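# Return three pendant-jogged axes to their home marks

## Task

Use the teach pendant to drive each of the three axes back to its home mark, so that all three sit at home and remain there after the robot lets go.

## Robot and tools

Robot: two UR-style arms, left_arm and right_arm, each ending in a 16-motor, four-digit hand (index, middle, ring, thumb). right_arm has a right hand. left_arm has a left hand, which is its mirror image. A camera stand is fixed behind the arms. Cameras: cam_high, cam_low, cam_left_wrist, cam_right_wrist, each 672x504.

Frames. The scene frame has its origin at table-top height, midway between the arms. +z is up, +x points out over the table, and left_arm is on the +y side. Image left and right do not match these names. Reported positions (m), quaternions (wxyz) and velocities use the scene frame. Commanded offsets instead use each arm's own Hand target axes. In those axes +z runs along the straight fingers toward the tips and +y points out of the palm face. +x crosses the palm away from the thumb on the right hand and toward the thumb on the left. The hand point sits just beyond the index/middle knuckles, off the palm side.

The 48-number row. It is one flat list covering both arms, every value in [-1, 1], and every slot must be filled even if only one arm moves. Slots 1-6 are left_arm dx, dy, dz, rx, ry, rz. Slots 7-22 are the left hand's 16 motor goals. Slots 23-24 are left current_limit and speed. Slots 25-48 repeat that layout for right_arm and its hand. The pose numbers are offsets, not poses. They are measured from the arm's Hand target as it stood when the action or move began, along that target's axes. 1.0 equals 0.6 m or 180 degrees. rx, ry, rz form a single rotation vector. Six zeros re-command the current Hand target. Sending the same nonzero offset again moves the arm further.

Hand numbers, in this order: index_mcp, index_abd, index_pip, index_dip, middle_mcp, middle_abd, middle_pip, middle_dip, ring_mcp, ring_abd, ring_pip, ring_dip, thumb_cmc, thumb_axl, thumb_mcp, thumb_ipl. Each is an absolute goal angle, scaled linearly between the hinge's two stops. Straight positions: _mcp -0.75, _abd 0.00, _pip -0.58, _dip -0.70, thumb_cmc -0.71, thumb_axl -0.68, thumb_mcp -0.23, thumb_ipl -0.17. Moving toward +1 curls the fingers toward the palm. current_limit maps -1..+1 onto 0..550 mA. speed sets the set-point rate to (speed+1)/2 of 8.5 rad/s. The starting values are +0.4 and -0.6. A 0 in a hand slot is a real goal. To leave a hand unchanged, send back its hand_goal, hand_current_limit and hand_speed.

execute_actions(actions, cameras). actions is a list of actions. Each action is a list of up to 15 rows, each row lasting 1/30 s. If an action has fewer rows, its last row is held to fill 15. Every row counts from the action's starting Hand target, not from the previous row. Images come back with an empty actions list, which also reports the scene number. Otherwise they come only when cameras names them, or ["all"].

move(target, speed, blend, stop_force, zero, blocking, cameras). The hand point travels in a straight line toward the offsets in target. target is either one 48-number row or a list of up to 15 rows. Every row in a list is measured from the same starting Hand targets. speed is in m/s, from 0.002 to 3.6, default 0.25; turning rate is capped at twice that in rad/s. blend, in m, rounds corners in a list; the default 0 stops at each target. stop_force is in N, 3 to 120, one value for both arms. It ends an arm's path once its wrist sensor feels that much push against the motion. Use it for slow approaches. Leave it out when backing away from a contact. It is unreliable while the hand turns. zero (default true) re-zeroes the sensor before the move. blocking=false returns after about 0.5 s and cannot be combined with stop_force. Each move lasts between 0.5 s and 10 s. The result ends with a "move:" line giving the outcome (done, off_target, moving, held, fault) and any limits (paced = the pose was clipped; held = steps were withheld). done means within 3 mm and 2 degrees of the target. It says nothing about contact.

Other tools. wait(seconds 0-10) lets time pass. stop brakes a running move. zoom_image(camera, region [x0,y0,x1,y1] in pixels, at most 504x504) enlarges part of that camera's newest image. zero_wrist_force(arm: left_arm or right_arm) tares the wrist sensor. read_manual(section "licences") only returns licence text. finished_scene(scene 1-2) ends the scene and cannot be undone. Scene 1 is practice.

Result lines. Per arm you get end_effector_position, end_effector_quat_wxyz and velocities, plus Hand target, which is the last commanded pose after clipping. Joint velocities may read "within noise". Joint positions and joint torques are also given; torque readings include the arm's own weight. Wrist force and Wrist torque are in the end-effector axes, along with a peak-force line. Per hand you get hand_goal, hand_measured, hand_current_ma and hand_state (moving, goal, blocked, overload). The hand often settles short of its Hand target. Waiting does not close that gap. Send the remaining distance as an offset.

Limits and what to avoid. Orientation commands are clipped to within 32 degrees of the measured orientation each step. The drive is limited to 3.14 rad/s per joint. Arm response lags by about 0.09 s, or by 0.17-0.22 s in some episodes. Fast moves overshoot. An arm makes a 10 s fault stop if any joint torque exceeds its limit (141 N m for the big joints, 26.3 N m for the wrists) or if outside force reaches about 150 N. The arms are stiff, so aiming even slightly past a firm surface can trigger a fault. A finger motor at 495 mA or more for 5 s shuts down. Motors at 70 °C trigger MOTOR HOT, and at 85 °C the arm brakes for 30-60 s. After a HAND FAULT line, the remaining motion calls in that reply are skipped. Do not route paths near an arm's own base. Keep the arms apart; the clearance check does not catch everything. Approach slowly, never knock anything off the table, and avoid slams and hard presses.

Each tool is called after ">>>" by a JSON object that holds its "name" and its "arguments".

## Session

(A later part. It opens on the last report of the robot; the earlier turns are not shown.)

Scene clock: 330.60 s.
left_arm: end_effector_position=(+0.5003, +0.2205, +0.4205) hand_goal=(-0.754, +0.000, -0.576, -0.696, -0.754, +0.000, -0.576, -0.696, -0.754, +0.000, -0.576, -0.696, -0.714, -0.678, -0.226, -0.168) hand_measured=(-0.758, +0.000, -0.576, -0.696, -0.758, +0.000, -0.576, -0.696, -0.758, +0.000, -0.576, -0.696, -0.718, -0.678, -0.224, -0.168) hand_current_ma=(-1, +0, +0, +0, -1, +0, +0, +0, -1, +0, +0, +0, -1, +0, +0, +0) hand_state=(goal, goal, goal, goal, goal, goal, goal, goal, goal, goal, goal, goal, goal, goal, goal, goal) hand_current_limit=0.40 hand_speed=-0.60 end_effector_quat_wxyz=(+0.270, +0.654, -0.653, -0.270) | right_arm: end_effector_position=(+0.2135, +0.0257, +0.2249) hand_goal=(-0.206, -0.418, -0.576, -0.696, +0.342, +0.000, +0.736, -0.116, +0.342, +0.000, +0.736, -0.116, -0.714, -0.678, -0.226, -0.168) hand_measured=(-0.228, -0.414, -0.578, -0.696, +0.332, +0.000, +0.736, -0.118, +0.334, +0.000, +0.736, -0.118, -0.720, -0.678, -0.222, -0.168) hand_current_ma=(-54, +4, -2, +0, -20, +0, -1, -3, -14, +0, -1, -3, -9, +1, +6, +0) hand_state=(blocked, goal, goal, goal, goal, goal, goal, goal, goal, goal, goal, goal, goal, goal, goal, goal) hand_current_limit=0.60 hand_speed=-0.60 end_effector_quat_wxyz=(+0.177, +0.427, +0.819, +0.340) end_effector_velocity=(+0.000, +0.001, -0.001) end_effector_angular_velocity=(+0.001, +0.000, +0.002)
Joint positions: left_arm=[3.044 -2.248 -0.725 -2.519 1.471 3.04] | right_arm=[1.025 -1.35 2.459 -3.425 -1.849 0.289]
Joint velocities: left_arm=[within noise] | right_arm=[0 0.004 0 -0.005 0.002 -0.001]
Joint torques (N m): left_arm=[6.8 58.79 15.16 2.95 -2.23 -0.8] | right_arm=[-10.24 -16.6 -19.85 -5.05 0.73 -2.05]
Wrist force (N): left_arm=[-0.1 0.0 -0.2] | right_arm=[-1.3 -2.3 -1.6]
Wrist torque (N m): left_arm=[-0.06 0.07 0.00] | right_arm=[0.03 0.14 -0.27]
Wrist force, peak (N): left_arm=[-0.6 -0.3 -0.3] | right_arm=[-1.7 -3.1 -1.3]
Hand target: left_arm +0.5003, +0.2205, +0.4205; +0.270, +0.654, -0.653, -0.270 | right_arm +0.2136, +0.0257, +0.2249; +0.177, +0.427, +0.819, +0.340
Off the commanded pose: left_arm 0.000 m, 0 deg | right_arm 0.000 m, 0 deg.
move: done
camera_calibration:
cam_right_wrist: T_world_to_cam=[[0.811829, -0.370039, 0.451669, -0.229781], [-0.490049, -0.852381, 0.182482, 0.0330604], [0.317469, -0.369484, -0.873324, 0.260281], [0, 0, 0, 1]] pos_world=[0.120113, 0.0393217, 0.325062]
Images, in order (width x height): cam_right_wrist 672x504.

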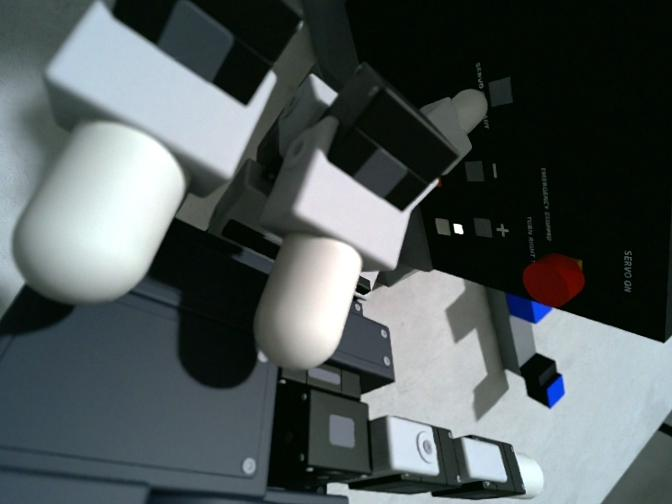

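>>> {"name": "move", "arguments": {"target": [0,0,0,0,0,0, -0.754, 0, -0.576, -0.696, -0.754, 0, -0.576, -0.696, -0.754, 0, -0.576, -0.696, -0.714, -0.678, -0.226, -0.168, 0.4, -0.6, -0.021,0.0212,0.0212,0,0,0, -0.2055, -0.417, -0.576, -0.696, 0.342, 0, 0.737, -0.116, 0.342, 0, 0.737, -0.116, -0.714, -0.678, -0.226, -0.168, 0.6, -0.6], "speed": 0.01, "stop_force": 3, "cameras": ["cam_right_wrist"]}}

>>> {"name": "zoom_image", "arguments": {"camera": "cam_right_wrist", "region": [380, 0, 672, 200]}}

Scene clock: 338.23 s.
left_arm: end_effector_position=(+0.5003, +0.2205, +0.4205) hand_goal=(-0.754, +0.000, -0.576, -0.696, -0.754, +0.000, -0.576, -0.696, -0.754, +0.000, -0.576, -0.696, -0.714, -0.678, -0.226, -0.168) hand_measured=(-0.758, +0.000, -0.576, -0.696, -0.758, +0.000, -0.576, -0.696, -0.758, +0.000, -0.576, -0.696, -0.718, -0.678, -0.224, -0.168) hand_current_ma=(-1, +0, +0, +0, -1, +0, +0, +0, -1, +0, +0, +0, -1, +0, +0, +0) hand_state=(goal, goal, goal, goal, goal, goal, goal, goal, goal, goal, goal, goal, goal, goal, goal, goal) hand_current_limit=0.40 hand_speed=-0.60 end_effector_quat_wxyz=(+0.270, +0.654, -0.653, -0.270) | right_arm: end_effector_position=(+0.2353, +0.0257, +0.2249) hand_goal=(-0.206, -0.418, -0.576, -0.696, +0.342, +0.000, +0.736, -0.116, +0.342, +0.000, +0.736, -0.116, -0.714, -0.678, -0.226, -0.168) hand_measured=(-0.228, -0.416, -0.578, -0.696, +0.332, +0.000, +0.736, -0.118, +0.334, +0.000, +0.736, -0.118, -0.720, -0.678, -0.222, -0.168) hand_current_ma=(-54, +3, -2, +0, -20, +0, -1, -3, -14, +0, -1, -3, -9, +1, +6, +0) hand_state=(blocked, goal, goal, goal, goal, goal, goal, goal, goal, goal, goal, goal, goal, goal, goal, goal) hand_current_limit=0.60 hand_speed=-0.60 end_effector_quat_wxyz=(+0.177, +0.427, +0.819, +0.340)
Joint positions: left_arm=[3.044 -2.248 -0.725 -2.519 1.471 3.04] | right_arm=[0.972 -1.338 2.445 -3.433 -1.813 0.249]
Joint torques (N m): left_arm=[6.56 57.27 15.37 2.7 -2 -1.37] | right_arm=[6.5 -34.92 -1.63 -1.56 -2.37 2.17]
Wrist force (N): left_arm=[-0.1 -0.2 -0.1] | right_arm=[0.1 -4.4 -4.1]
Wrist torque (N m): left_arm=[-0.10 0.07 0.00] | right_arm=[0.07 0.11 -0.12]
Wrist force, peak (N): left_arm=[-0.4 -0.4 -0.3] | right_arm=[0.4 -6.0 -3.0]
Hand target: left_arm +0.5003, +0.2205, +0.4205; +0.270, +0.654, -0.653, -0.270 | right_arm +0.2353, +0.0257, +0.2249; +0.177, +0.427, +0.819, +0.340
Off the commanded pose: left_arm 0.000 m, 0 deg | right_arm 0.000 m, 0 deg.
move: contact (right_arm)
camera_calibration:
cam_right_wrist: T_world_to_cam=[[0.811853, -0.369888, 0.451749, -0.247552], [-0.489958, -0.852414, 0.182571, 0.0436174], [0.317546, -0.369559, -0.873264, 0.253296], [0, 0, 0, 1]] pos_world=[0.141913, 0.0392212, 0.325062]
Images, in order (width x height): cam_right_wrist 672x504.

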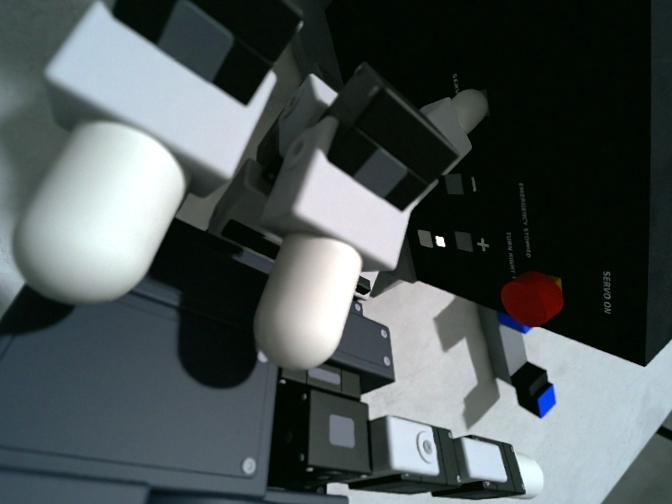

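Scaled by 1.726 from the camera's 672x504 image, which has a finer 960x720 frame.

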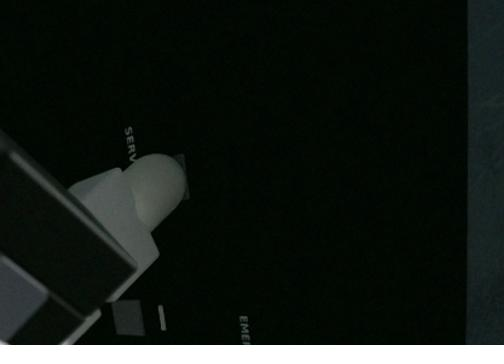

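>>> {"name": "move", "arguments": {"target": [0,0,0,0,0,0, -0.754, 0, -0.576, -0.696, -0.754, 0, -0.576, -0.696, -0.754, 0, -0.576, -0.696, -0.714, -0.678, -0.226, -0.168, 0.4, -0.6, -0.00287,0.0029,0.0029,0,0,0, -0.2055, -0.417, -0.576, -0.696, 0.342, 0, 0.737, -0.116, 0.342, 0, 0.737, -0.116, -0.714, -0.678, -0.226, -0.168, 0.6, -0.6], "speed": 0.01, "stop_force": 6, "cameras": ["cam_right_wrist"]}}

>>> {"name": "zoom_image", "arguments": {"camera": "cam_right_wrist", "region": [380, 0, 672, 200]}}

Scene clock: 344.60 s.
left_arm: end_effector_position=(+0.5003, +0.2205, +0.4205) hand_goal=(-0.754, +0.000, -0.576, -0.696, -0.754, +0.000, -0.576, -0.696, -0.754, +0.000, -0.576, -0.696, -0.714, -0.678, -0.226, -0.168) hand_measured=(-0.758, +0.000, -0.576, -0.696, -0.758, +0.000, -0.576, -0.696, -0.758, +0.000, -0.576, -0.696, -0.718, -0.678, -0.224, -0.168) hand_current_ma=(-1, +0, +0, +0, -1, +0, +0, +0, -1, +0, +0, +0, -1, +0, +0, +0) hand_state=(goal, goal, goal, goal, goal, goal, goal, goal, goal, goal, goal, goal, goal, goal, goal, goal) hand_current_limit=0.40 hand_speed=-0.60 end_effector_quat_wxyz=(+0.270, +0.654, -0.653, -0.270) | right_arm: end_effector_position=(+0.2384, +0.0257, +0.2249) hand_goal=(-0.206, -0.418, -0.576, -0.696, +0.342, +0.000, +0.736, -0.116, +0.342, +0.000, +0.736, -0.116, -0.714, -0.678, -0.226, -0.168) hand_measured=(-0.224, -0.418, -0.578, -0.696, +0.332, +0.000, +0.736, -0.118, +0.334, +0.000, +0.736, -0.118, -0.720, -0.678, -0.222, -0.168) hand_current_ma=(-43, +0, -2, +0, -20, +0, -1, -3, -14, +0, -1, -3, -9, +1, +6, +0) hand_state=(goal, goal, goal, goal, goal, goal, goal, goal, goal, goal, goal, goal, goal, goal, goal, goal) hand_current_limit=0.60 hand_speed=-0.60 end_effector_quat_wxyz=(+0.177, +0.427, +0.819, +0.340)
Joint positions: left_arm=[3.044 -2.248 -0.725 -2.519 1.471 3.04] | right_arm=[0.965 -1.336 2.443 -3.434 -1.808 0.244]
Joint torques (N m): left_arm=[5.31 58.33 15.91 2.85 -2.13 -1.36] | right_arm=[0.78 -22.13 -21.04 -5.44 -2.57 1.63]
Wrist force (N): left_arm=[-0.1 0.0 -0.2] | right_arm=[2.4 -7.8 -8.0]
Wrist torque (N m): left_arm=[-0.07 0.07 0.00] | right_arm=[0.27 0.01 0.10]
Wrist force, peak (N): left_arm=[-0.3 0.0 -0.6] | right_arm=[2.5 -9.1 -7.5]
Hand target: left_arm +0.5003, +0.2205, +0.4205; +0.270, +0.654, -0.653, -0.270 | right_arm +0.2383, +0.0257, +0.2249; +0.177, +0.427, +0.819, +0.340
Off the commanded pose: left_arm 0.000 m, 0 deg | right_arm 0.000 m, 0 deg.
move: done
camera_calibration:
cam_right_wrist: T_world_to_cam=[[0.811861, -0.369832, 0.45178, -0.249956], [-0.489927, -0.852424, 0.182607, 0.0450893], [0.317574, -0.369591, -0.87324, 0.252245], [0, 0, 0, 1]] pos_world=[0.144913, 0.039221, 0.324962]
Images, in order (width x height): cam_right_wrist 672x504.

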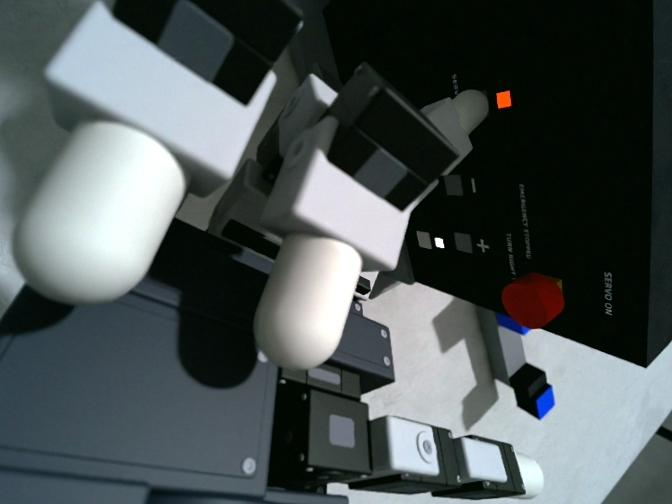

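Scaled by 1.726 from the camera's 672x504 image, which has a finer 960x720 frame.

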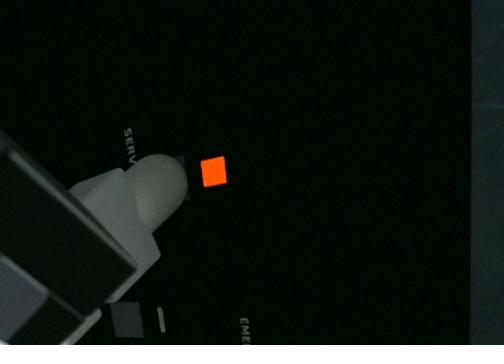

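>>> {"name": "move", "arguments": {"target": [0,0,0,0,0,0, -0.754, 0, -0.576, -0.696, -0.754, 0, -0.576, -0.696, -0.754, 0, -0.576, -0.696, -0.714, -0.678, -0.226, -0.168, 0.4, -0.6, 0.0287,-0.029,-0.029,0,0,0, -0.2055, -0.417, -0.576, -0.696, 0.342, 0, 0.737, -0.116, 0.342, 0, 0.737, -0.116, -0.714, -0.678, -0.226, -0.168, 0.6, -0.6], "speed": 0.03, "cameras": ["cam_right_wrist"]}}

Scene clock: 350.30 s.
left_arm: end_effector_position=(+0.5003, +0.2205, +0.4205) hand_goal=(-0.754, +0.000, -0.576, -0.696, -0.754, +0.000, -0.576, -0.696, -0.754, +0.000, -0.576, -0.696, -0.714, -0.678, -0.226, -0.168) hand_measured=(-0.758, +0.000, -0.576, -0.696, -0.758, +0.000, -0.576, -0.696, -0.758, +0.000, -0.576, -0.696, -0.718, -0.678, -0.224, -0.168) hand_current_ma=(-1, +0, +0, +0, -1, +0, +0, +0, -1, +0, +0, +0, -1, +0, +0, +0) hand_state=(goal, goal, goal, goal, goal, goal, goal, goal, goal, goal, goal, goal, goal, goal, goal, goal) hand_current_limit=0.40 hand_speed=-0.60 end_effector_quat_wxyz=(+0.270, +0.654, -0.653, -0.270) | right_arm: end_effector_position=(+0.2082, +0.0257, +0.2249) hand_goal=(-0.206, -0.418, -0.576, -0.696, +0.342, +0.000, +0.736, -0.116, +0.342, +0.000, +0.736, -0.116, -0.714, -0.678, -0.226, -0.168) hand_measured=(-0.224, -0.416, -0.580, -0.696, +0.332, +0.000, +0.736, -0.118, +0.334, +0.000, +0.736, -0.118, -0.720, -0.678, -0.222, -0.168) hand_current_ma=(-44, +2, -6, -1, -20, +0, -1, -3, -14, +0, -1, -3, -9, +1, +6, +0) hand_state=(goal, goal, goal, goal, goal, goal, goal, goal, goal, goal, goal, goal, goal, goal, goal, goal) hand_current_limit=0.60 hand_speed=-0.60 end_effector_quat_wxyz=(+0.177, +0.428, +0.819, +0.339) end_effector_velocity=(+0.001, +0.000, +0.000) end_effector_angular_velocity=(-0.001, +0.000, +0.002)
Joint positions: left_arm=[3.044 -2.248 -0.725 -2.519 1.471 3.04] | right_arm=[1.038 -1.353 2.463 -3.423 -1.858 0.299]
Joint velocities: left_arm=[within noise] | right_arm=[-0.004 0 0 0 0.004 -0.005]
Joint torques (N m): left_arm=[4.63 58.27 15.09 2.81 -1.92 -1.52] | right_arm=[-9.08 -21.56 -12.39 -2.39 0.65 -2.39]
Wrist force (N): left_arm=[-0.1 0.0 -0.3] | right_arm=[-1.0 -2.8 -1.0]
Wrist torque (N m): left_arm=[-0.04 0.06 0.00] | right_arm=[-0.07 0.09 -0.24]
Wrist force, peak (N): left_arm=[-0.6 -0.3 0.2] | right_arm=[3.1 -9.4 -7.3]
Hand target: left_arm +0.5003, +0.2205, +0.4205; +0.270, +0.654, -0.653, -0.270 | right_arm +0.2083, +0.0257, +0.2249; +0.177, +0.427, +0.819, +0.340
Off the commanded pose: left_arm 0.000 m, 0 deg | right_arm 0.000 m, 0 deg.
move: done
camera_calibration:
cam_right_wrist: T_world_to_cam=[[0.811829, -0.370079, 0.451636, -0.225377], [-0.490113, -0.852321, 0.182586, 0.0303181], [0.317367, -0.369582, -0.87332, 0.261886], [0, 0, 0, 1]] pos_world=[0.114713, 0.0392217, 0.324962]
Images, in order (width x height): cam_right_wrist 672x504.

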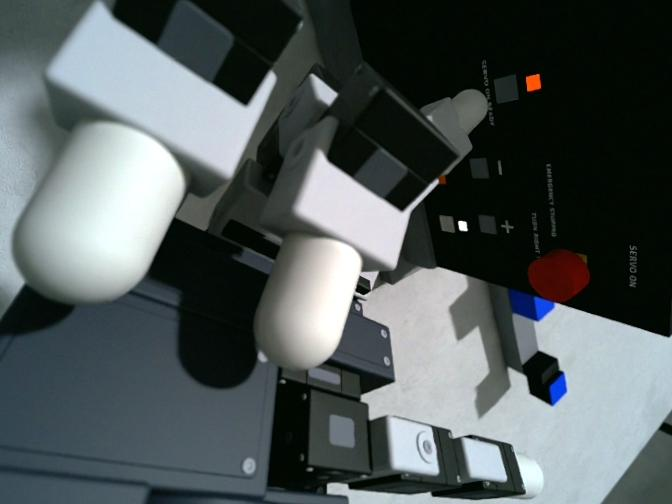

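>>> {"name": "move", "arguments": {"target": [[0.127,-0.2245,0.1538,0,0,0, -0.2055, 0, -0.576, -0.696, 0.342, 0, 0.737, -0.116, 0.342, 0, 0.737, -0.116, -0.714, -0.678, -0.226, -0.168, 0.6, -0.6, 0,0,0,0,0,0, -0.2055, -0.417, -0.576, -0.696, 0.342, 0, 0.737, -0.116, 0.342, 0, 0.737, -0.116, -0.714, -0.678, -0.226, -0.168, 0.6, -0.6]], "speed": 0.12, "cameras": ["cam_left_wrist", "cam_low"]}}

Scene clock: 360.70 s.
left_arm: end_effector_position=(+0.5305, +0.1443, +0.2599) hand_goal=(-0.206, +0.000, -0.576, -0.696, +0.342, +0.000, +0.736, -0.116, +0.342, +0.000, +0.736, -0.116, -0.714, -0.678, -0.226, -0.168) hand_measured=(-0.226, +0.000, -0.576, -0.696, +0.328, +0.000, +0.734, -0.118, +0.326, +0.000, +0.734, -0.118, -0.718, -0.678, -0.224, -0.168) hand_current_ma=(-12, +0, +0, +0, -6, +0, +0, +0, -7, +0, +0, +0, -1, +0, +0, +0) hand_state=(blocked, goal, goal, goal, goal, goal, goal, goal, goal, goal, goal, goal, goal, goal, goal, goal) hand_current_limit=0.60 hand_speed=-0.60 end_effector_quat_wxyz=(+0.270, +0.654, -0.653, -0.270) | right_arm: end_effector_position=(+0.2083, +0.0257, +0.2249) hand_goal=(-0.206, -0.418, -0.576, -0.696, +0.342, +0.000, +0.736, -0.116, +0.342, +0.000, +0.736, -0.116, -0.714, -0.678, -0.226, -0.168) hand_measured=(-0.224, -0.416, -0.580, -0.696, +0.332, +0.000, +0.736, -0.118, +0.334, +0.000, +0.736, -0.118, -0.720, -0.678, -0.222, -0.168) hand_current_ma=(-44, +2, -6, -1, -20, +0, -1, -3, -14, +0, -1, -3, -9, +1, +6, +0) hand_state=(goal, goal, goal, goal, goal, goal, goal, goal, goal, goal, goal, goal, goal, goal, goal, goal) hand_current_limit=0.60 hand_speed=-0.60 end_effector_quat_wxyz=(+0.177, +0.427, +0.819, +0.340)
Joint positions: left_arm=[2.952 -2.419 -0.838 -2.226 1.407 2.974] | right_arm=[1.038 -1.353 2.462 -3.423 -1.858 0.299]
Joint torques (N m): left_arm=[8.49 63.24 22.63 -2.18 1.71 1.67] | right_arm=[-9.24 -16.82 -22.46 -5.17 0.83 -2.16]
Wrist force (N): left_arm=[-0.1 0.0 -0.3] | right_arm=[-1.2 -2.4 -1.3]
Wrist torque (N m): left_arm=[-0.03 0.07 0.00] | right_arm=[0.00 0.12 -0.22]
Wrist force, peak (N): left_arm=[-1.2 1.5 -1.0] | right_arm=[-1.4 -2.9 -1.3]
Hand target: left_arm +0.5305, +0.1445, +0.2600; +0.270, +0.654, -0.653, -0.270 | right_arm +0.2083, +0.0257, +0.2249; +0.177, +0.427, +0.819, +0.340
Off the commanded pose: left_arm 0.000 m, 0 deg | right_arm 0.000 m, 0 deg.
move: done
camera_calibration:
cam_left_wrist: T_world_to_cam=[[0.474255, 0.749561, -0.461779, -0.269636], [0.875419, -0.45715, 0.157024, -0.487495], [-0.093403, -0.47872, -0.872985, 0.464921], [0, 0, 0, 1]] pos_world=[0.598064, 0.201818, 0.357905]
Images, in order (width x height): cam_low 672x504, cam_left_wrist 672x504.

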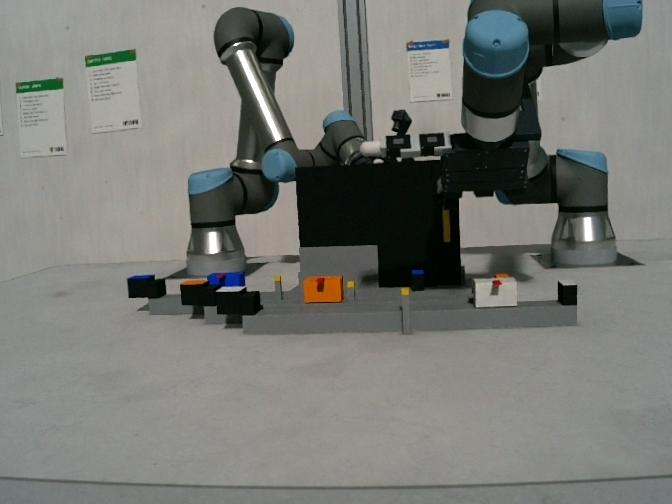

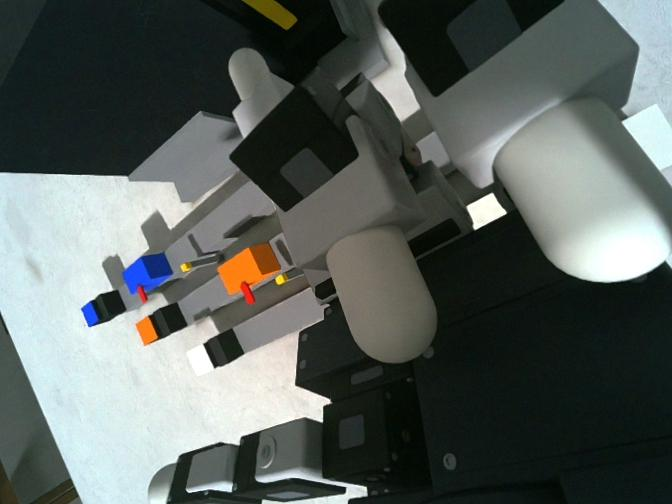

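>>> {"name": "move", "arguments": {"target": [[0,-0.0494,0.1062,0,0,0, -0.2055, 0, -0.576, -0.696, 0.342, 0, 0.737, -0.116, 0.342, 0, 0.737, -0.116, -0.714, -0.678, -0.226, -0.168, 0.6, -0.6, 0,0,0,0,0,0, -0.2055, -0.417, -0.576, -0.696, 0.342, 0, 0.737, -0.116, 0.342, 0, 0.737, -0.116, -0.714, -0.678, -0.226, -0.168, 0.6, -0.6]], "speed": 0.1, "cameras": ["cam_left_wrist", "cam_low"]}}

>>> {"name": "zoom_image", "arguments": {"camera": "cam_left_wrist", "region": [140, 0, 400, 200]}}

>>> {"name": "zoom_image", "arguments": {"camera": "cam_low", "region": [380, 140, 560, 300]}}

Scene clock: 365.40 s.
left_arm: end_effector_position=(+0.5065, +0.1444, +0.1940) hand_goal=(-0.206, +0.000, -0.576, -0.696, +0.342, +0.000, +0.736, -0.116, +0.342, +0.000, +0.736, -0.116, -0.714, -0.678, -0.226, -0.168) hand_measured=(-0.226, +0.000, -0.576, -0.696, +0.330, +0.000, +0.734, -0.118, +0.328, +0.000, +0.734, -0.118, -0.718, -0.678, -0.224, -0.168) hand_current_ma=(-11, +0, +0, +0, -5, +0, +0, +0, -6, +0, +0, +0, -1, +0, +0, +0) hand_state=(goal, goal, goal, goal, goal, goal, goal, goal, goal, goal, goal, goal, goal, goal, goal, goal) hand_current_limit=0.60 hand_speed=-0.60 end_effector_quat_wxyz=(+0.270, +0.654, -0.653, -0.270) | right_arm: end_effector_position=(+0.2083, +0.0257, +0.2249) hand_goal=(-0.206, -0.418, -0.576, -0.696, +0.342, +0.000, +0.736, -0.116, +0.342, +0.000, +0.736, -0.116, -0.714, -0.678, -0.226, -0.168) hand_measured=(-0.224, -0.416, -0.580, -0.696, +0.332, +0.000, +0.736, -0.118, +0.334, +0.000, +0.736, -0.118, -0.720, -0.678, -0.222, -0.168) hand_current_ma=(-44, +2, -6, -1, -20, +0, -1, -3, -14, +0, -1, -3, -9, +1, +6, +0) hand_state=(goal, goal, goal, goal, goal, goal, goal, goal, goal, goal, goal, goal, goal, goal, goal, goal) hand_current_limit=0.60 hand_speed=-0.60 end_effector_quat_wxyz=(+0.177, +0.427, +0.819, +0.340)
Joint positions: left_arm=[2.945 -2.395 -1.053 -2.034 1.402 2.969] | right_arm=[1.038 -1.353 2.462 -3.423 -1.858 0.299]
Joint torques (N m): left_arm=[4.53 59.3 14.23 -0.44 -0.85 -0.11] | right_arm=[-9.12 -15.54 -19.54 -5.19 0.8 -2.38]
Wrist force (N): left_arm=[-0.2 0.1 -0.2] | right_arm=[-1.4 -2.8 -1.3]
Wrist torque (N m): left_arm=[-0.04 0.08 0.00] | right_arm=[-0.06 0.14 -0.24]
Wrist force, peak (N): left_arm=[-0.1 0.9 -1.0] | right_arm=[-1.2 -2.9 -1.7]
Hand target: left_arm +0.5065, +0.1445, +0.1939; +0.270, +0.654, -0.653, -0.270 | right_arm +0.2083, +0.0257, +0.2249; +0.177, +0.427, +0.819, +0.340
Off the commanded pose: left_arm 0.000 m, 0 deg | right_arm 0.000 m, 0 deg.
move: done
camera_calibration:
cam_left_wrist: T_world_to_cam=[[0.474432, 0.749494, -0.461707, -0.288916], [0.875324, -0.457304, 0.157101, -0.456013], [-0.0933938, -0.478677, -0.87301, 0.405103], [0, 0, 0, 1]] pos_world=[0.574064, 0.201918, 0.291905]
Images, in order (width x height): cam_low 672x504, cam_left_wrist 672x504.

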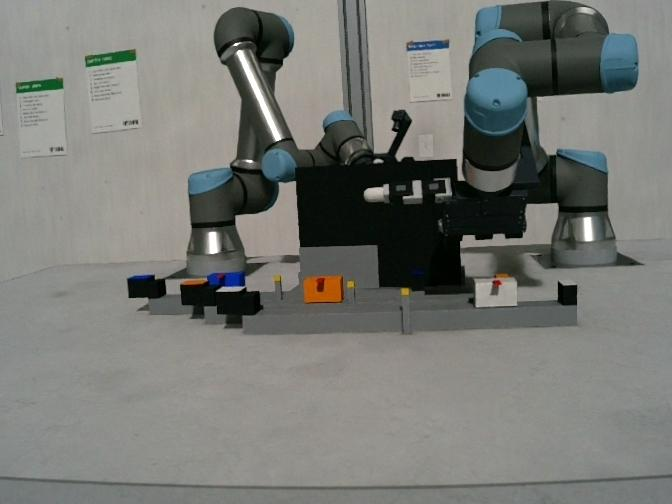

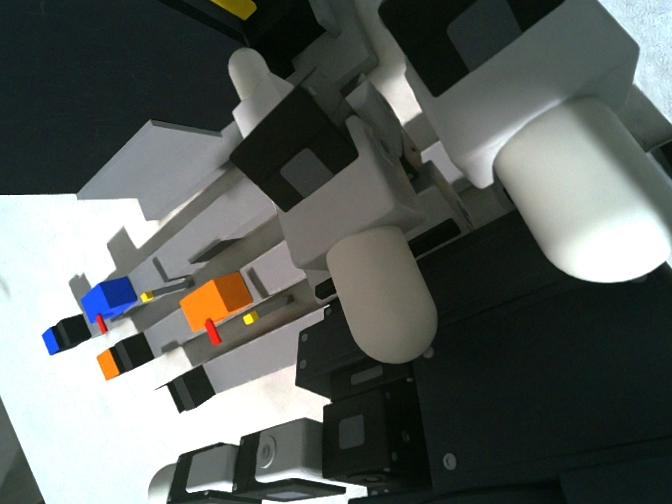

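Scaled by 1.938 from the camera's 672x504 image, which has a finer 960x720 frame.

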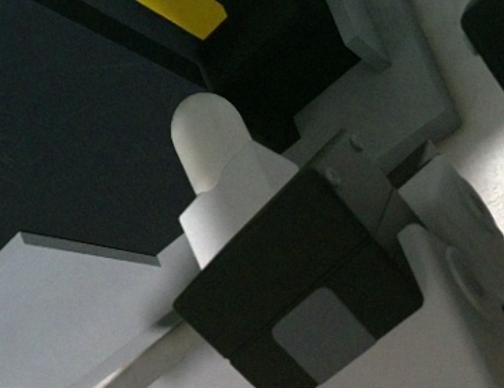

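Scaled by 2.800 from the camera's 672x504 image, which has a finer 960x720 frame.

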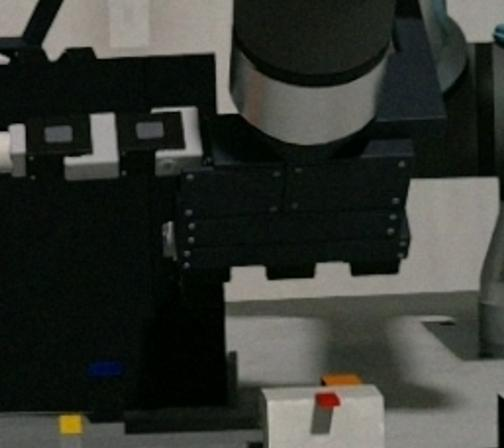

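>>> {"name": "move", "arguments": {"target": [[0.0045,0.0273,0.0552,0,0,0, -0.2055, 0, -0.576, -0.696, 0.342, 0, 0.737, -0.116, 0.342, 0, 0.737, -0.116, -0.714, -0.678, -0.226, -0.168, 0.6, -0.6, 0,0,0,0,0,0, -0.2055, -0.417, -0.576, -0.696, 0.342, 0, 0.737, -0.116, 0.342, 0, 0.737, -0.116, -0.714, -0.678, -0.226, -0.168, 0.6, -0.6]], "speed": 0.05, "stop_force": 5, "cameras": ["cam_left_wrist", "cam_right_wrist"]}}

>>> {"name": "zoom_image", "arguments": {"camera": "cam_left_wrist", "region": [140, 0, 400, 200]}}

Scene clock: 381.03 s.
left_arm: end_effector_position=(+0.4715, +0.1417, +0.1821) hand_goal=(-0.206, +0.000, -0.576, -0.696, +0.342, +0.000, +0.736, -0.116, +0.342, +0.000, +0.736, -0.116, -0.714, -0.678, -0.226, -0.168) hand_measured=(-0.226, +0.000, -0.576, -0.696, +0.330, +0.000, +0.734, -0.118, +0.328, +0.000, +0.734, -0.118, -0.718, -0.678, -0.224, -0.168) hand_current_ma=(-11, +0, +0, +0, -5, +0, +0, +0, -6, +0, +0, +0, -1, +0, +0, +0) hand_state=(goal, goal, goal, goal, goal, goal, goal, goal, goal, goal, goal, goal, goal, goal, goal, goal) hand_current_limit=0.60 hand_speed=-0.60 end_effector_quat_wxyz=(+0.270, +0.654, -0.653, -0.270) | right_arm: end_effector_position=(+0.2083, +0.0257, +0.2249) hand_goal=(-0.206, -0.418, -0.576, -0.696, +0.342, +0.000, +0.736, -0.116, +0.342, +0.000, +0.736, -0.116, -0.714, -0.678, -0.226, -0.168) hand_measured=(-0.224, -0.416, -0.580, -0.696, +0.332, +0.000, +0.736, -0.118, +0.334, +0.000, +0.736, -0.118, -0.720, -0.678, -0.222, -0.168) hand_current_ma=(-44, +2, -6, -1, -20, +0, -1, -3, -14, +0, -1, -3, -9, +1, +6, +0) hand_state=(goal, goal, goal, goal, goal, goal, goal, goal, goal, goal, goal, goal, goal, goal, goal, goal) hand_current_limit=0.60 hand_speed=-0.60 end_effector_quat_wxyz=(+0.177, +0.427, +0.819, +0.340)
Joint positions: left_arm=[2.93 -2.329 -1.206 -1.945 1.391 2.958] | right_arm=[1.038 -1.353 2.462 -3.423 -1.858 0.299]
Joint torques (N m): left_arm=[9.16 37.86 11.96 -2.16 1.88 1.7] | right_arm=[-8.16 -15.92 -17.54 -5.04 0.64 -2.25]
Wrist force (N): left_arm=[-0.2 -0.4 -0.1] | right_arm=[-1.1 -2.6 -1.1]
Wrist torque (N m): left_arm=[-0.10 0.09 0.01] | right_arm=[-0.03 0.11 -0.21]
Wrist force, peak (N): left_arm=[-0.5 -0.6 -0.5] | right_arm=[-1.4 -2.8 -1.4]
Hand target: left_arm +0.4715, +0.1417, +0.1821; +0.270, +0.654, -0.653, -0.270 | right_arm +0.2083, +0.0257, +0.2249; +0.177, +0.427, +0.819, +0.340
Off the commanded pose: left_arm 0.000 m, 0 deg | right_arm 0.000 m, 0 deg.
move: done
camera_calibration:
cam_left_wrist: T_world_to_cam=[[0.474284, 0.749571, -0.461734, -0.275709], [0.875404, -0.457178, 0.157023, -0.424788], [-0.093395, -0.478677, -0.873009, 0.390154], [0, 0, 0, 1]] pos_world=[0.539064, 0.199218, 0.280005]
cam_right_wrist: T_world_to_cam=[[0.811853, -0.369888, 0.451749, -0.225468], [-0.489958, -0.852414, 0.182571, 0.030443], [0.317546, -0.369559, -0.873264, 0.261851], [0, 0, 0, 1]] pos_world=[0.114813, 0.0393212, 0.324962]
Images, in order (width x height): cam_left_wrist 672x504, cam_right_wrist 672x504.

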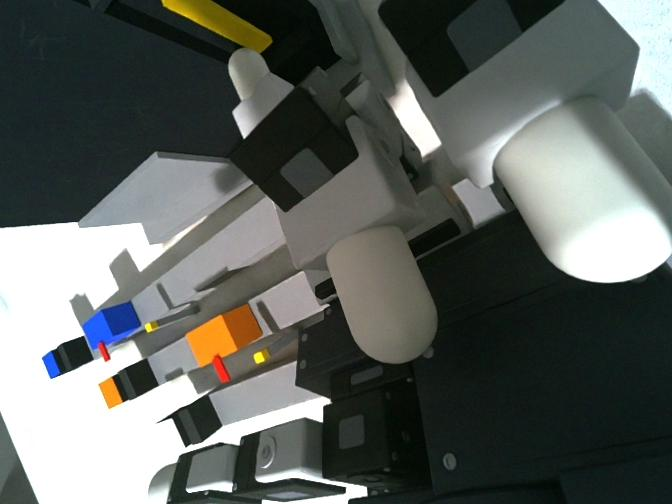

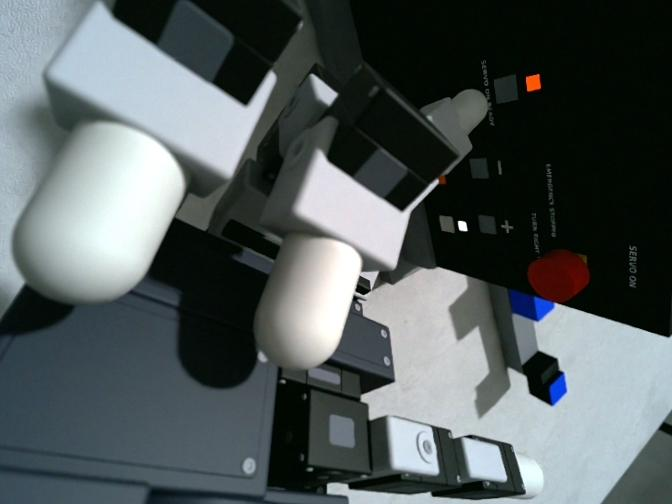

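Scaled by 1.938 from the camera's 672x504 image, which has a finer 960x720 frame.

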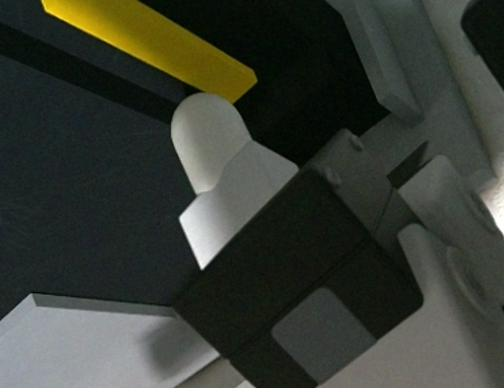

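>>> {"name": "move", "arguments": {"target": [[0,0.0354,0.0354,0,0,0, -0.2055, 0, -0.576, -0.696, 0.342, 0, 0.737, -0.116, 0.342, 0, 0.737, -0.116, -0.714, -0.678, -0.226, -0.168, 0.6, -0.6, 0,0,0,0,0,0, -0.2055, -0.417, -0.576, -0.696, 0.342, 0, 0.737, -0.116, 0.342, 0, 0.737, -0.116, -0.714, -0.678, -0.226, -0.168, 0.6, -0.6]], "speed": 0.01, "stop_force": 3, "cameras": ["cam_left_wrist", "cam_right_wrist"]}}

>>> {"name": "zoom_image", "arguments": {"camera": "cam_left_wrist", "region": [140, 0, 400, 200]}}

Scene clock: 390.17 s.
left_arm: end_effector_position=(+0.4605, +0.1417, +0.1820) hand_goal=(-0.206, +0.000, -0.576, -0.696, +0.342, +0.000, +0.736, -0.116, +0.342, +0.000, +0.736, -0.116, -0.714, -0.678, -0.226, -0.168) hand_measured=(-0.226, +0.002, -0.576, -0.696, +0.330, +0.000, +0.734, -0.118, +0.328, +0.000, +0.734, -0.118, -0.718, -0.678, -0.224, -0.168) hand_current_ma=(-11, +0, +0, +0, -5, +0, +0, +0, -6, +0, +0, +0, -1, +0, +0, +0) hand_state=(goal, goal, goal, goal, goal, goal, goal, goal, goal, goal, goal, goal, goal, goal, goal, goal) hand_current_limit=0.60 hand_speed=-0.60 end_effector_quat_wxyz=(+0.270, +0.654, -0.653, -0.270) | right_arm: end_effector_position=(+0.2083, +0.0257, +0.2249) hand_goal=(-0.206, -0.418, -0.576, -0.696, +0.342, +0.000, +0.736, -0.116, +0.342, +0.000, +0.736, -0.116, -0.714, -0.678, -0.226, -0.168) hand_measured=(-0.224, -0.416, -0.580, -0.696, +0.332, +0.000, +0.736, -0.118, +0.334, +0.000, +0.736, -0.118, -0.720, -0.678, -0.222, -0.168) hand_current_ma=(-44, +2, -6, -1, -20, +0, -1, -3, -14, +0, -1, -3, -9, +1, +6, +0) hand_state=(goal, goal, goal, goal, goal, goal, goal, goal, goal, goal, goal, goal, goal, goal, goal, goal) hand_current_limit=0.60 hand_speed=-0.60 end_effector_quat_wxyz=(+0.177, +0.427, +0.819, +0.340)
Joint positions: left_arm=[2.926 -2.306 -1.249 -1.926 1.389 2.955] | right_arm=[1.038 -1.353 2.462 -3.423 -1.858 0.299]
Joint torques (N m): left_arm=[7.51 37.51 15.4 -2.63 1.72 1.4] | right_arm=[-7.97 -16.36 -14.42 -5.04 0.86 -2.25]
Wrist force (N): left_arm=[0.0 -1.7 -2.3] | right_arm=[-1.3 -2.5 -1.5]
Wrist torque (N m): left_arm=[-0.01 0.09 0.01] | right_arm=[0.00 0.14 -0.23]
Wrist force, peak (N): left_arm=[-0.9 -3.5 -1.3] | right_arm=[-1.0 -2.7 -1.9]
Hand target: left_arm +0.4604, +0.1417, +0.1820; +0.270, +0.654, -0.653, -0.270 (not the last commanded pose) | right_arm +0.2083, +0.0257, +0.2249; +0.177, +0.427, +0.819, +0.340
Off the commanded pose: left_arm 0.019 m, 0 deg | right_arm 0.000 m, 0 deg.
move: contact (left_arm)
camera_calibration:
cam_left_wrist: T_world_to_cam=[[0.474325, 0.74955, -0.461726, -0.270464], [0.875382, -0.457213, 0.157045, -0.415058], [-0.0933946, -0.478677, -0.87301, 0.389117], [0, 0, 0, 1]] pos_world=[0.527964, 0.199218, 0.280005]
cam_right_wrist: T_world_to_cam=[[0.811853, -0.369888, 0.451749, -0.225468], [-0.489958, -0.852414, 0.182571, 0.030443], [0.317546, -0.369559, -0.873264, 0.261851], [0, 0, 0, 1]] pos_world=[0.114813, 0.0393212, 0.324962]
Images, in order (width x height): cam_left_wrist 672x504, cam_right_wrist 672x504.

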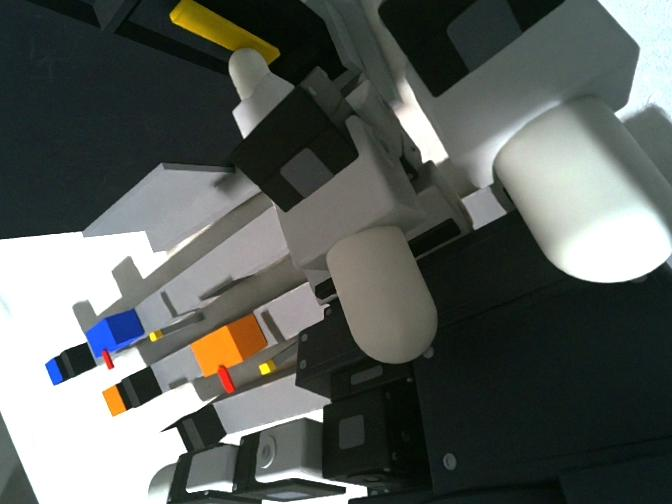

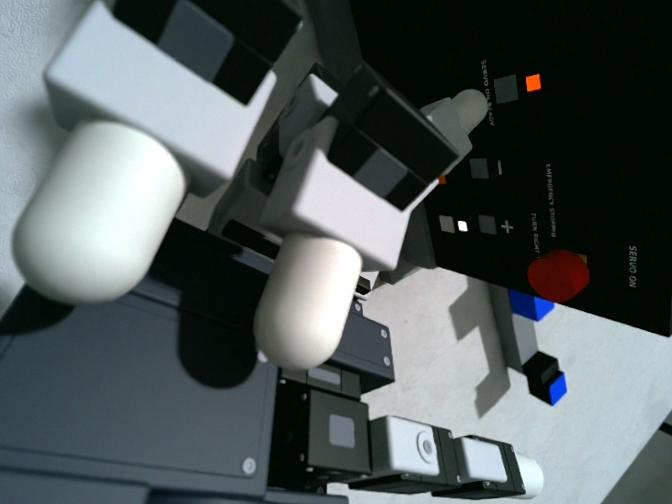

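Scaled by 1.938 from the camera's 672x504 image, which has a finer 960x720 frame.

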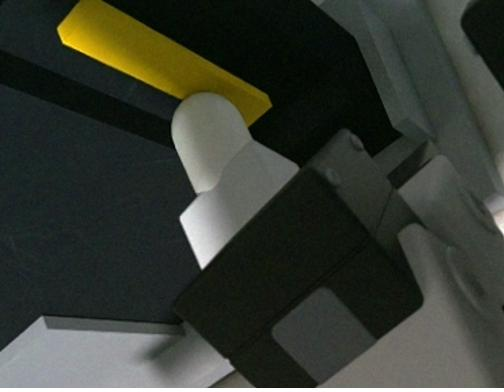

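>>> {"name": "move", "arguments": {"target": [[-0.005,0.0024,-0.0212,0,0,0, -0.2055, 0, -0.576, -0.696, 0.342, 0, 0.737, -0.116, 0.342, 0, 0.737, -0.116, -0.714, -0.678, -0.226, -0.168, 0.6, -0.6, 0,0,0,0,0,0, -0.2055, -0.417, -0.576, -0.696, 0.342, 0, 0.737, -0.116, 0.342, 0, 0.737, -0.116, -0.714, -0.678, -0.226, -0.168, 0.6, -0.6]], "speed": 0.03, "cameras": ["cam_left_wrist"]}}

>>> {"name": "zoom_image", "arguments": {"camera": "cam_left_wrist", "region": [140, 0, 300, 120]}}

Scene clock: 399.47 s.
left_arm: end_effector_position=(+0.4684, +0.1448, +0.1921) hand_goal=(-0.206, +0.000, -0.576, -0.696, +0.342, +0.000, +0.736, -0.116, +0.342, +0.000, +0.736, -0.116, -0.714, -0.678, -0.226, -0.168) hand_measured=(-0.226, -0.002, -0.584, -0.698, +0.330, +0.000, +0.734, -0.118, +0.328, +0.000, +0.734, -0.118, -0.718, -0.678, -0.224, -0.168) hand_current_ma=(-12, +0, -2, +0, -5, +0, +0, +0, -6, +0, +0, +0, -1, +0, +0, +0) hand_state=(blocked, goal, goal, goal, goal, goal, goal, goal, goal, goal, goal, goal, goal, goal, goal, goal) hand_current_limit=0.60 hand_speed=-0.60 end_effector_quat_wxyz=(+0.270, +0.654, -0.653, -0.270) end_effector_velocity=(+0.000, +0.000, -0.002) end_effector_angular_velocity=(+0.000, -0.001, -0.001) | right_arm: end_effector_position=(+0.2083, +0.0257, +0.2249) hand_goal=(-0.206, -0.418, -0.576, -0.696, +0.342, +0.000, +0.736, -0.116, +0.342, +0.000, +0.736, -0.116, -0.714, -0.678, -0.226, -0.168) hand_measured=(-0.224, -0.416, -0.580, -0.696, +0.332, +0.000, +0.736, -0.118, +0.334, +0.000, +0.736, -0.118, -0.720, -0.678, -0.222, -0.168) hand_current_ma=(-44, +2, -6, -1, -20, +0, -1, -3, -14, +0, -1, -3, -9, +1, +6, +0) hand_state=(goal, goal, goal, goal, goal, goal, goal, goal, goal, goal, goal, goal, goal, goal, goal, goal) hand_current_limit=0.60 hand_speed=-0.60 end_effector_quat_wxyz=(+0.177, +0.427, +0.819, +0.340)
Joint positions: left_arm=[2.933 -2.31 -1.213 -1.958 1.393 2.96] | right_arm=[1.038 -1.353 2.462 -3.423 -1.858 0.299]
Joint velocities: left_arm=[0 -0.001 -0.004 0.006 0.001 0] | right_arm=[within noise]
Joint torques (N m): left_arm=[-4.46 43.66 12.51 3.31 0.33 0.15] | right_arm=[-7.92 -16.23 -13.12 -4.89 0.67 -2.44]
Wrist force (N): left_arm=[-0.5 -0.1 0.0] | right_arm=[-1.0 -2.4 -1.3]
Wrist torque (N m): left_arm=[-0.05 0.12 -0.11] | right_arm=[0.02 0.12 -0.20]
Wrist force, peak (N): left_arm=[-0.9 -3.3 -1.6] | right_arm=[-1.4 -3.0 -1.4]
Hand target: left_arm +0.4684, +0.1447, +0.1921; +0.270, +0.654, -0.653, -0.270 | right_arm +0.2083, +0.0257, +0.2249; +0.177, +0.427, +0.819, +0.340
Off the commanded pose: left_arm 0.000 m, 0 deg | right_arm 0.000 m, 0 deg.
move: done
camera_calibration:
cam_left_wrist: T_world_to_cam=[[0.474202, 0.749603, -0.461766, -0.271898], [0.875427, -0.457215, 0.156787, -0.422162], [-0.0935982, -0.478591, -0.873035, 0.400178], [0, 0, 0, 1]] pos_world=[0.535963, 0.202318, 0.290005]
Images, in order (width x height): cam_left_wrist 672x504.

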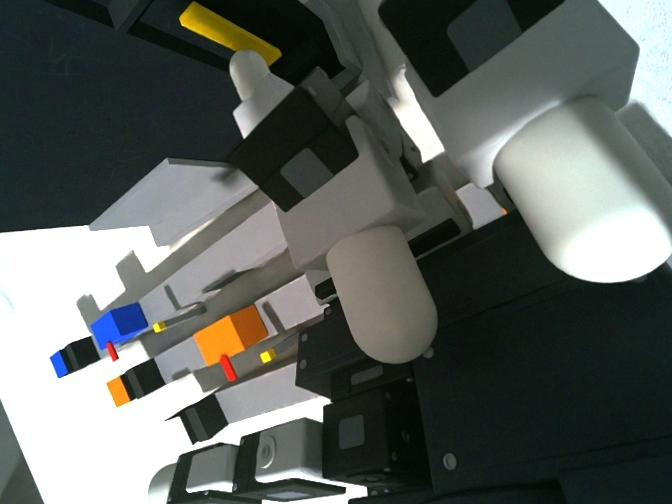

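Scaled by 3.150 from the camera's 672x504 image, which has a finer 960x720 frame.

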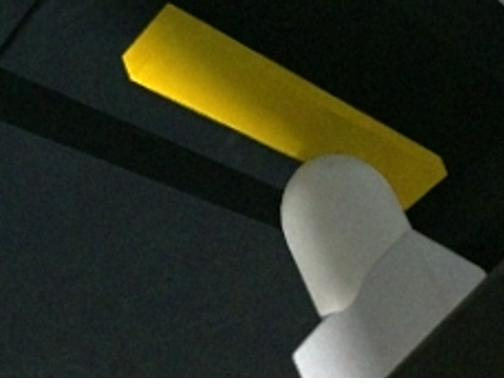

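>>> {"name": "move", "arguments": {"target": [[0,0.0236,0.0236,0,0,0, -0.2055, 0, -0.576, -0.696, 0.342, 0, 0.737, -0.116, 0.342, 0, 0.737, -0.116, -0.714, -0.678, -0.226, -0.168, 0.6, -0.6, 0,0,0,0,0,0, -0.2055, -0.417, -0.576, -0.696, 0.342, 0, 0.737, -0.116, 0.342, 0, 0.737, -0.116, -0.714, -0.678, -0.226, -0.168, 0.6, -0.6]], "speed": 0.008, "stop_force": 3, "cameras": ["cam_left_wrist", "cam_right_wrist"]}}

>>> {"name": "zoom_image", "arguments": {"camera": "cam_left_wrist", "region": [140, 0, 300, 120]}}

>>> {"name": "zoom_image", "arguments": {"camera": "cam_right_wrist", "region": [420, 20, 672, 340]}}

Scene clock: 405.43 s.
left_arm: end_effector_position=(+0.4607, +0.1447, +0.1921) hand_goal=(-0.206, +0.000, -0.576, -0.696, +0.342, +0.000, +0.736, -0.116, +0.342, +0.000, +0.736, -0.116, -0.714, -0.678, -0.226, -0.168) hand_measured=(-0.226, +0.000, -0.584, -0.698, +0.330, +0.000, +0.734, -0.118, +0.328, +0.000, +0.734, -0.118, -0.718, -0.678, -0.224, -0.168) hand_current_ma=(-12, +0, -2, +0, -5, +0, +0, +0, -6, +0, +0, +0, -1, +0, +0, +0) hand_state=(blocked, goal, goal, goal, goal, goal, goal, goal, goal, goal, goal, goal, goal, goal, goal, goal) hand_current_limit=0.60 hand_speed=-0.60 end_effector_quat_wxyz=(+0.270, +0.654, -0.653, -0.270) | right_arm: end_effector_position=(+0.2083, +0.0257, +0.2249) hand_goal=(-0.206, -0.418, -0.576, -0.696, +0.342, +0.000, +0.736, -0.116, +0.342, +0.000, +0.736, -0.116, -0.714, -0.678, -0.226, -0.168) hand_measured=(-0.224, -0.416, -0.580, -0.696, +0.332, +0.000, +0.736, -0.118, +0.334, +0.000, +0.736, -0.118, -0.720, -0.678, -0.222, -0.168) hand_current_ma=(-44, +2, -6, -1, -20, +0, -1, -3, -14, +0, -1, -3, -9, +1, +6, +0) hand_state=(goal, goal, goal, goal, goal, goal, goal, goal, goal, goal, goal, goal, goal, goal, goal, goal) hand_current_limit=0.60 hand_speed=-0.60 end_effector_quat_wxyz=(+0.177, +0.427, +0.819, +0.340)
Joint positions: left_arm=[2.93 -2.294 -1.242 -1.944 1.391 2.958] | right_arm=[1.038 -1.353 2.462 -3.423 -1.858 0.299]
Joint torques (N m): left_arm=[6.5 36.21 25.51 -2.73 1.68 1.4] | right_arm=[-7.79 -15.72 -9.5 -4.57 0.62 -2.23]
Wrist force (N): left_arm=[-0.1 -2.6 -2.3] | right_arm=[-1.2 -2.6 -1.2]
Wrist torque (N m): left_arm=[-0.02 0.09 0.01] | right_arm=[-0.04 0.12 -0.22]
Wrist force, peak (N): left_arm=[-0.6 -3.2 -1.4] | right_arm=[-1.5 -2.7 -1.5]
Hand target: left_arm +0.4607, +0.1447, +0.1921; +0.270, +0.654, -0.653, -0.270 (not the last commanded pose) | right_arm +0.2083, +0.0257, +0.2249; +0.177, +0.427, +0.819, +0.340
Off the commanded pose: left_arm 0.012 m, 0 deg | right_arm 0.000 m, 0 deg.
move: contact (left_arm)
camera_calibration:
cam_left_wrist: T_world_to_cam=[[0.474325, 0.74955, -0.461726, -0.268238], [0.875382, -0.457213, 0.157045, -0.41552], [-0.0933946, -0.478677, -0.87301, 0.399311], [0, 0, 0, 1]] pos_world=[0.528264, 0.202218, 0.290005]
cam_right_wrist: T_world_to_cam=[[0.811853, -0.369888, 0.451749, -0.225468], [-0.489958, -0.852414, 0.182571, 0.030443], [0.317546, -0.369559, -0.873264, 0.261851], [0, 0, 0, 1]] pos_world=[0.114813, 0.0393212, 0.324962]
Images, in order (width x height): cam_left_wrist 672x504, cam_right_wrist 672x504.

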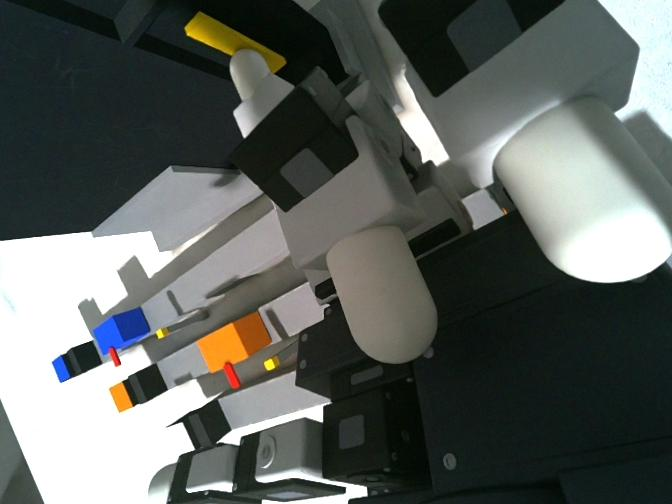

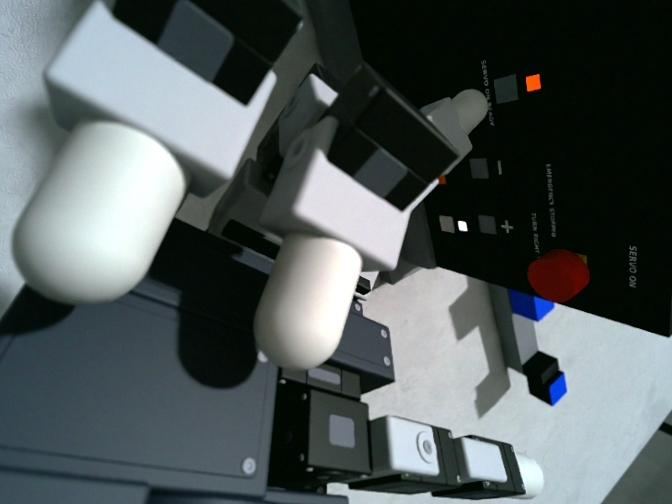

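Scaled by 3.150 from the camera's 672x504 image, which has a finer 960x720 frame.

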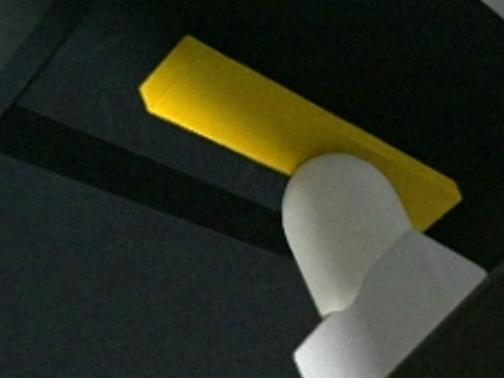

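Scaled by 1.575 from the camera's 672x504 image, which has a finer 960x720 frame.

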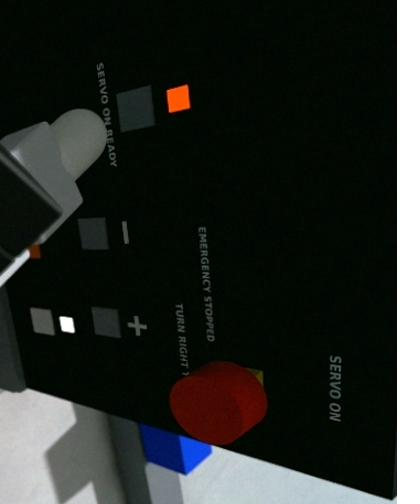

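>>> {"name": "move", "arguments": {"target": [[0,0.00236,0.00236,0,0,0, -0.2055, 0, -0.576, -0.696, 0.342, 0, 0.737, -0.116, 0.342, 0, 0.737, -0.116, -0.714, -0.678, -0.226, -0.168, 0.6, -0.6, 0,0,0,0,0,0, -0.2055, -0.417, -0.576, -0.696, 0.342, 0, 0.737, -0.116, 0.342, 0, 0.737, -0.116, -0.714, -0.678, -0.226, -0.168, 0.6, -0.6]], "speed": 0.008, "cameras": ["cam_right_wrist"]}}

>>> {"name": "zoom_image", "arguments": {"camera": "cam_right_wrist", "region": [420, 20, 672, 340]}}

Scene clock: 409.77 s.
left_arm: end_effector_position=(+0.4587, +0.1447, +0.1921) hand_goal=(-0.206, +0.000, -0.576, -0.696, +0.342, +0.000, +0.736, -0.116, +0.342, +0.000, +0.736, -0.116, -0.714, -0.678, -0.226, -0.168) hand_measured=(-0.226, +0.002, -0.584, -0.698, +0.330, +0.000, +0.734, -0.118, +0.328, +0.000, +0.734, -0.118, -0.718, -0.678, -0.224, -0.168) hand_current_ma=(-12, +0, -2, +0, -5, +0, +0, +0, -6, +0, +0, +0, -1, +0, +0, +0) hand_state=(blocked, goal, goal, goal, goal, goal, goal, goal, goal, goal, goal, goal, goal, goal, goal, goal) hand_current_limit=0.60 hand_speed=-0.60 end_effector_quat_wxyz=(+0.270, +0.654, -0.653, -0.270) | right_arm: end_effector_position=(+0.2083, +0.0257, +0.2249) hand_goal=(-0.206, -0.418, -0.576, -0.696, +0.342, +0.000, +0.736, -0.116, +0.342, +0.000, +0.736, -0.116, -0.714, -0.678, -0.226, -0.168) hand_measured=(-0.224, -0.416, -0.580, -0.696, +0.332, +0.000, +0.736, -0.118, +0.334, +0.000, +0.736, -0.118, -0.720, -0.678, -0.222, -0.168) hand_current_ma=(-44, +2, -6, -1, -20, +0, -1, -3, -14, +0, -1, -3, -9, +1, +6, +0) hand_state=(goal, goal, goal, goal, goal, goal, goal, goal, goal, goal, goal, goal, goal, goal, goal, goal) hand_current_limit=0.60 hand_speed=-0.60 end_effector_quat_wxyz=(+0.177, +0.427, +0.819, +0.340)
Joint positions: left_arm=[2.929 -2.289 -1.25 -1.941 1.391 2.957] | right_arm=[1.038 -1.353 2.462 -3.423 -1.858 0.299]
Joint torques (N m): left_arm=[-11.61 53.81 19.77 2.13 -2.39 -1.36] | right_arm=[-7.48 -17.27 -7.73 -4.92 0.71 -2.19]
Wrist force (N): left_arm=[-0.6 -3.2 -2.0] | right_arm=[-1.2 -2.3 -1.4]
Wrist torque (N m): left_arm=[-0.02 0.13 -0.02] | right_arm=[0.03 0.13 -0.21]
Wrist force, peak (N): left_arm=[-0.6 -3.6 -1.4] | right_arm=[-1.2 -2.8 -1.5]
Hand target: left_arm +0.4587, +0.1447, +0.1921; +0.270, +0.654, -0.653, -0.270 | right_arm +0.2083, +0.0257, +0.2249; +0.177, +0.427, +0.819, +0.340
Off the commanded pose: left_arm 0.000 m, 0 deg | right_arm 0.000 m, 0 deg.
move: done
camera_calibration:
cam_right_wrist: T_world_to_cam=[[0.811853, -0.369888, 0.451749, -0.225468], [-0.489958, -0.852414, 0.182571, 0.030443], [0.317546, -0.369559, -0.873264, 0.261851], [0, 0, 0, 1]] pos_world=[0.114813, 0.0393212, 0.324962]
Images, in order (width x height): cam_right_wrist 672x504.

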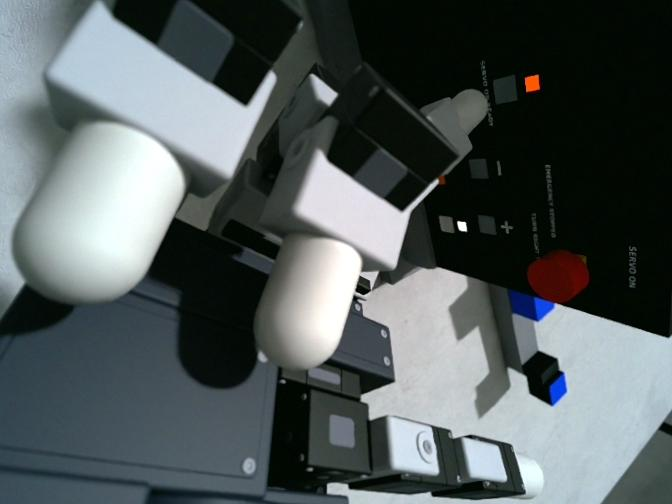

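Scaled by 1.575 from the camera's 672x504 image, which has a finer 960x720 frame.

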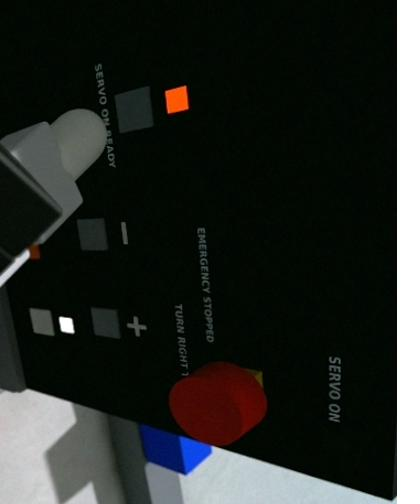

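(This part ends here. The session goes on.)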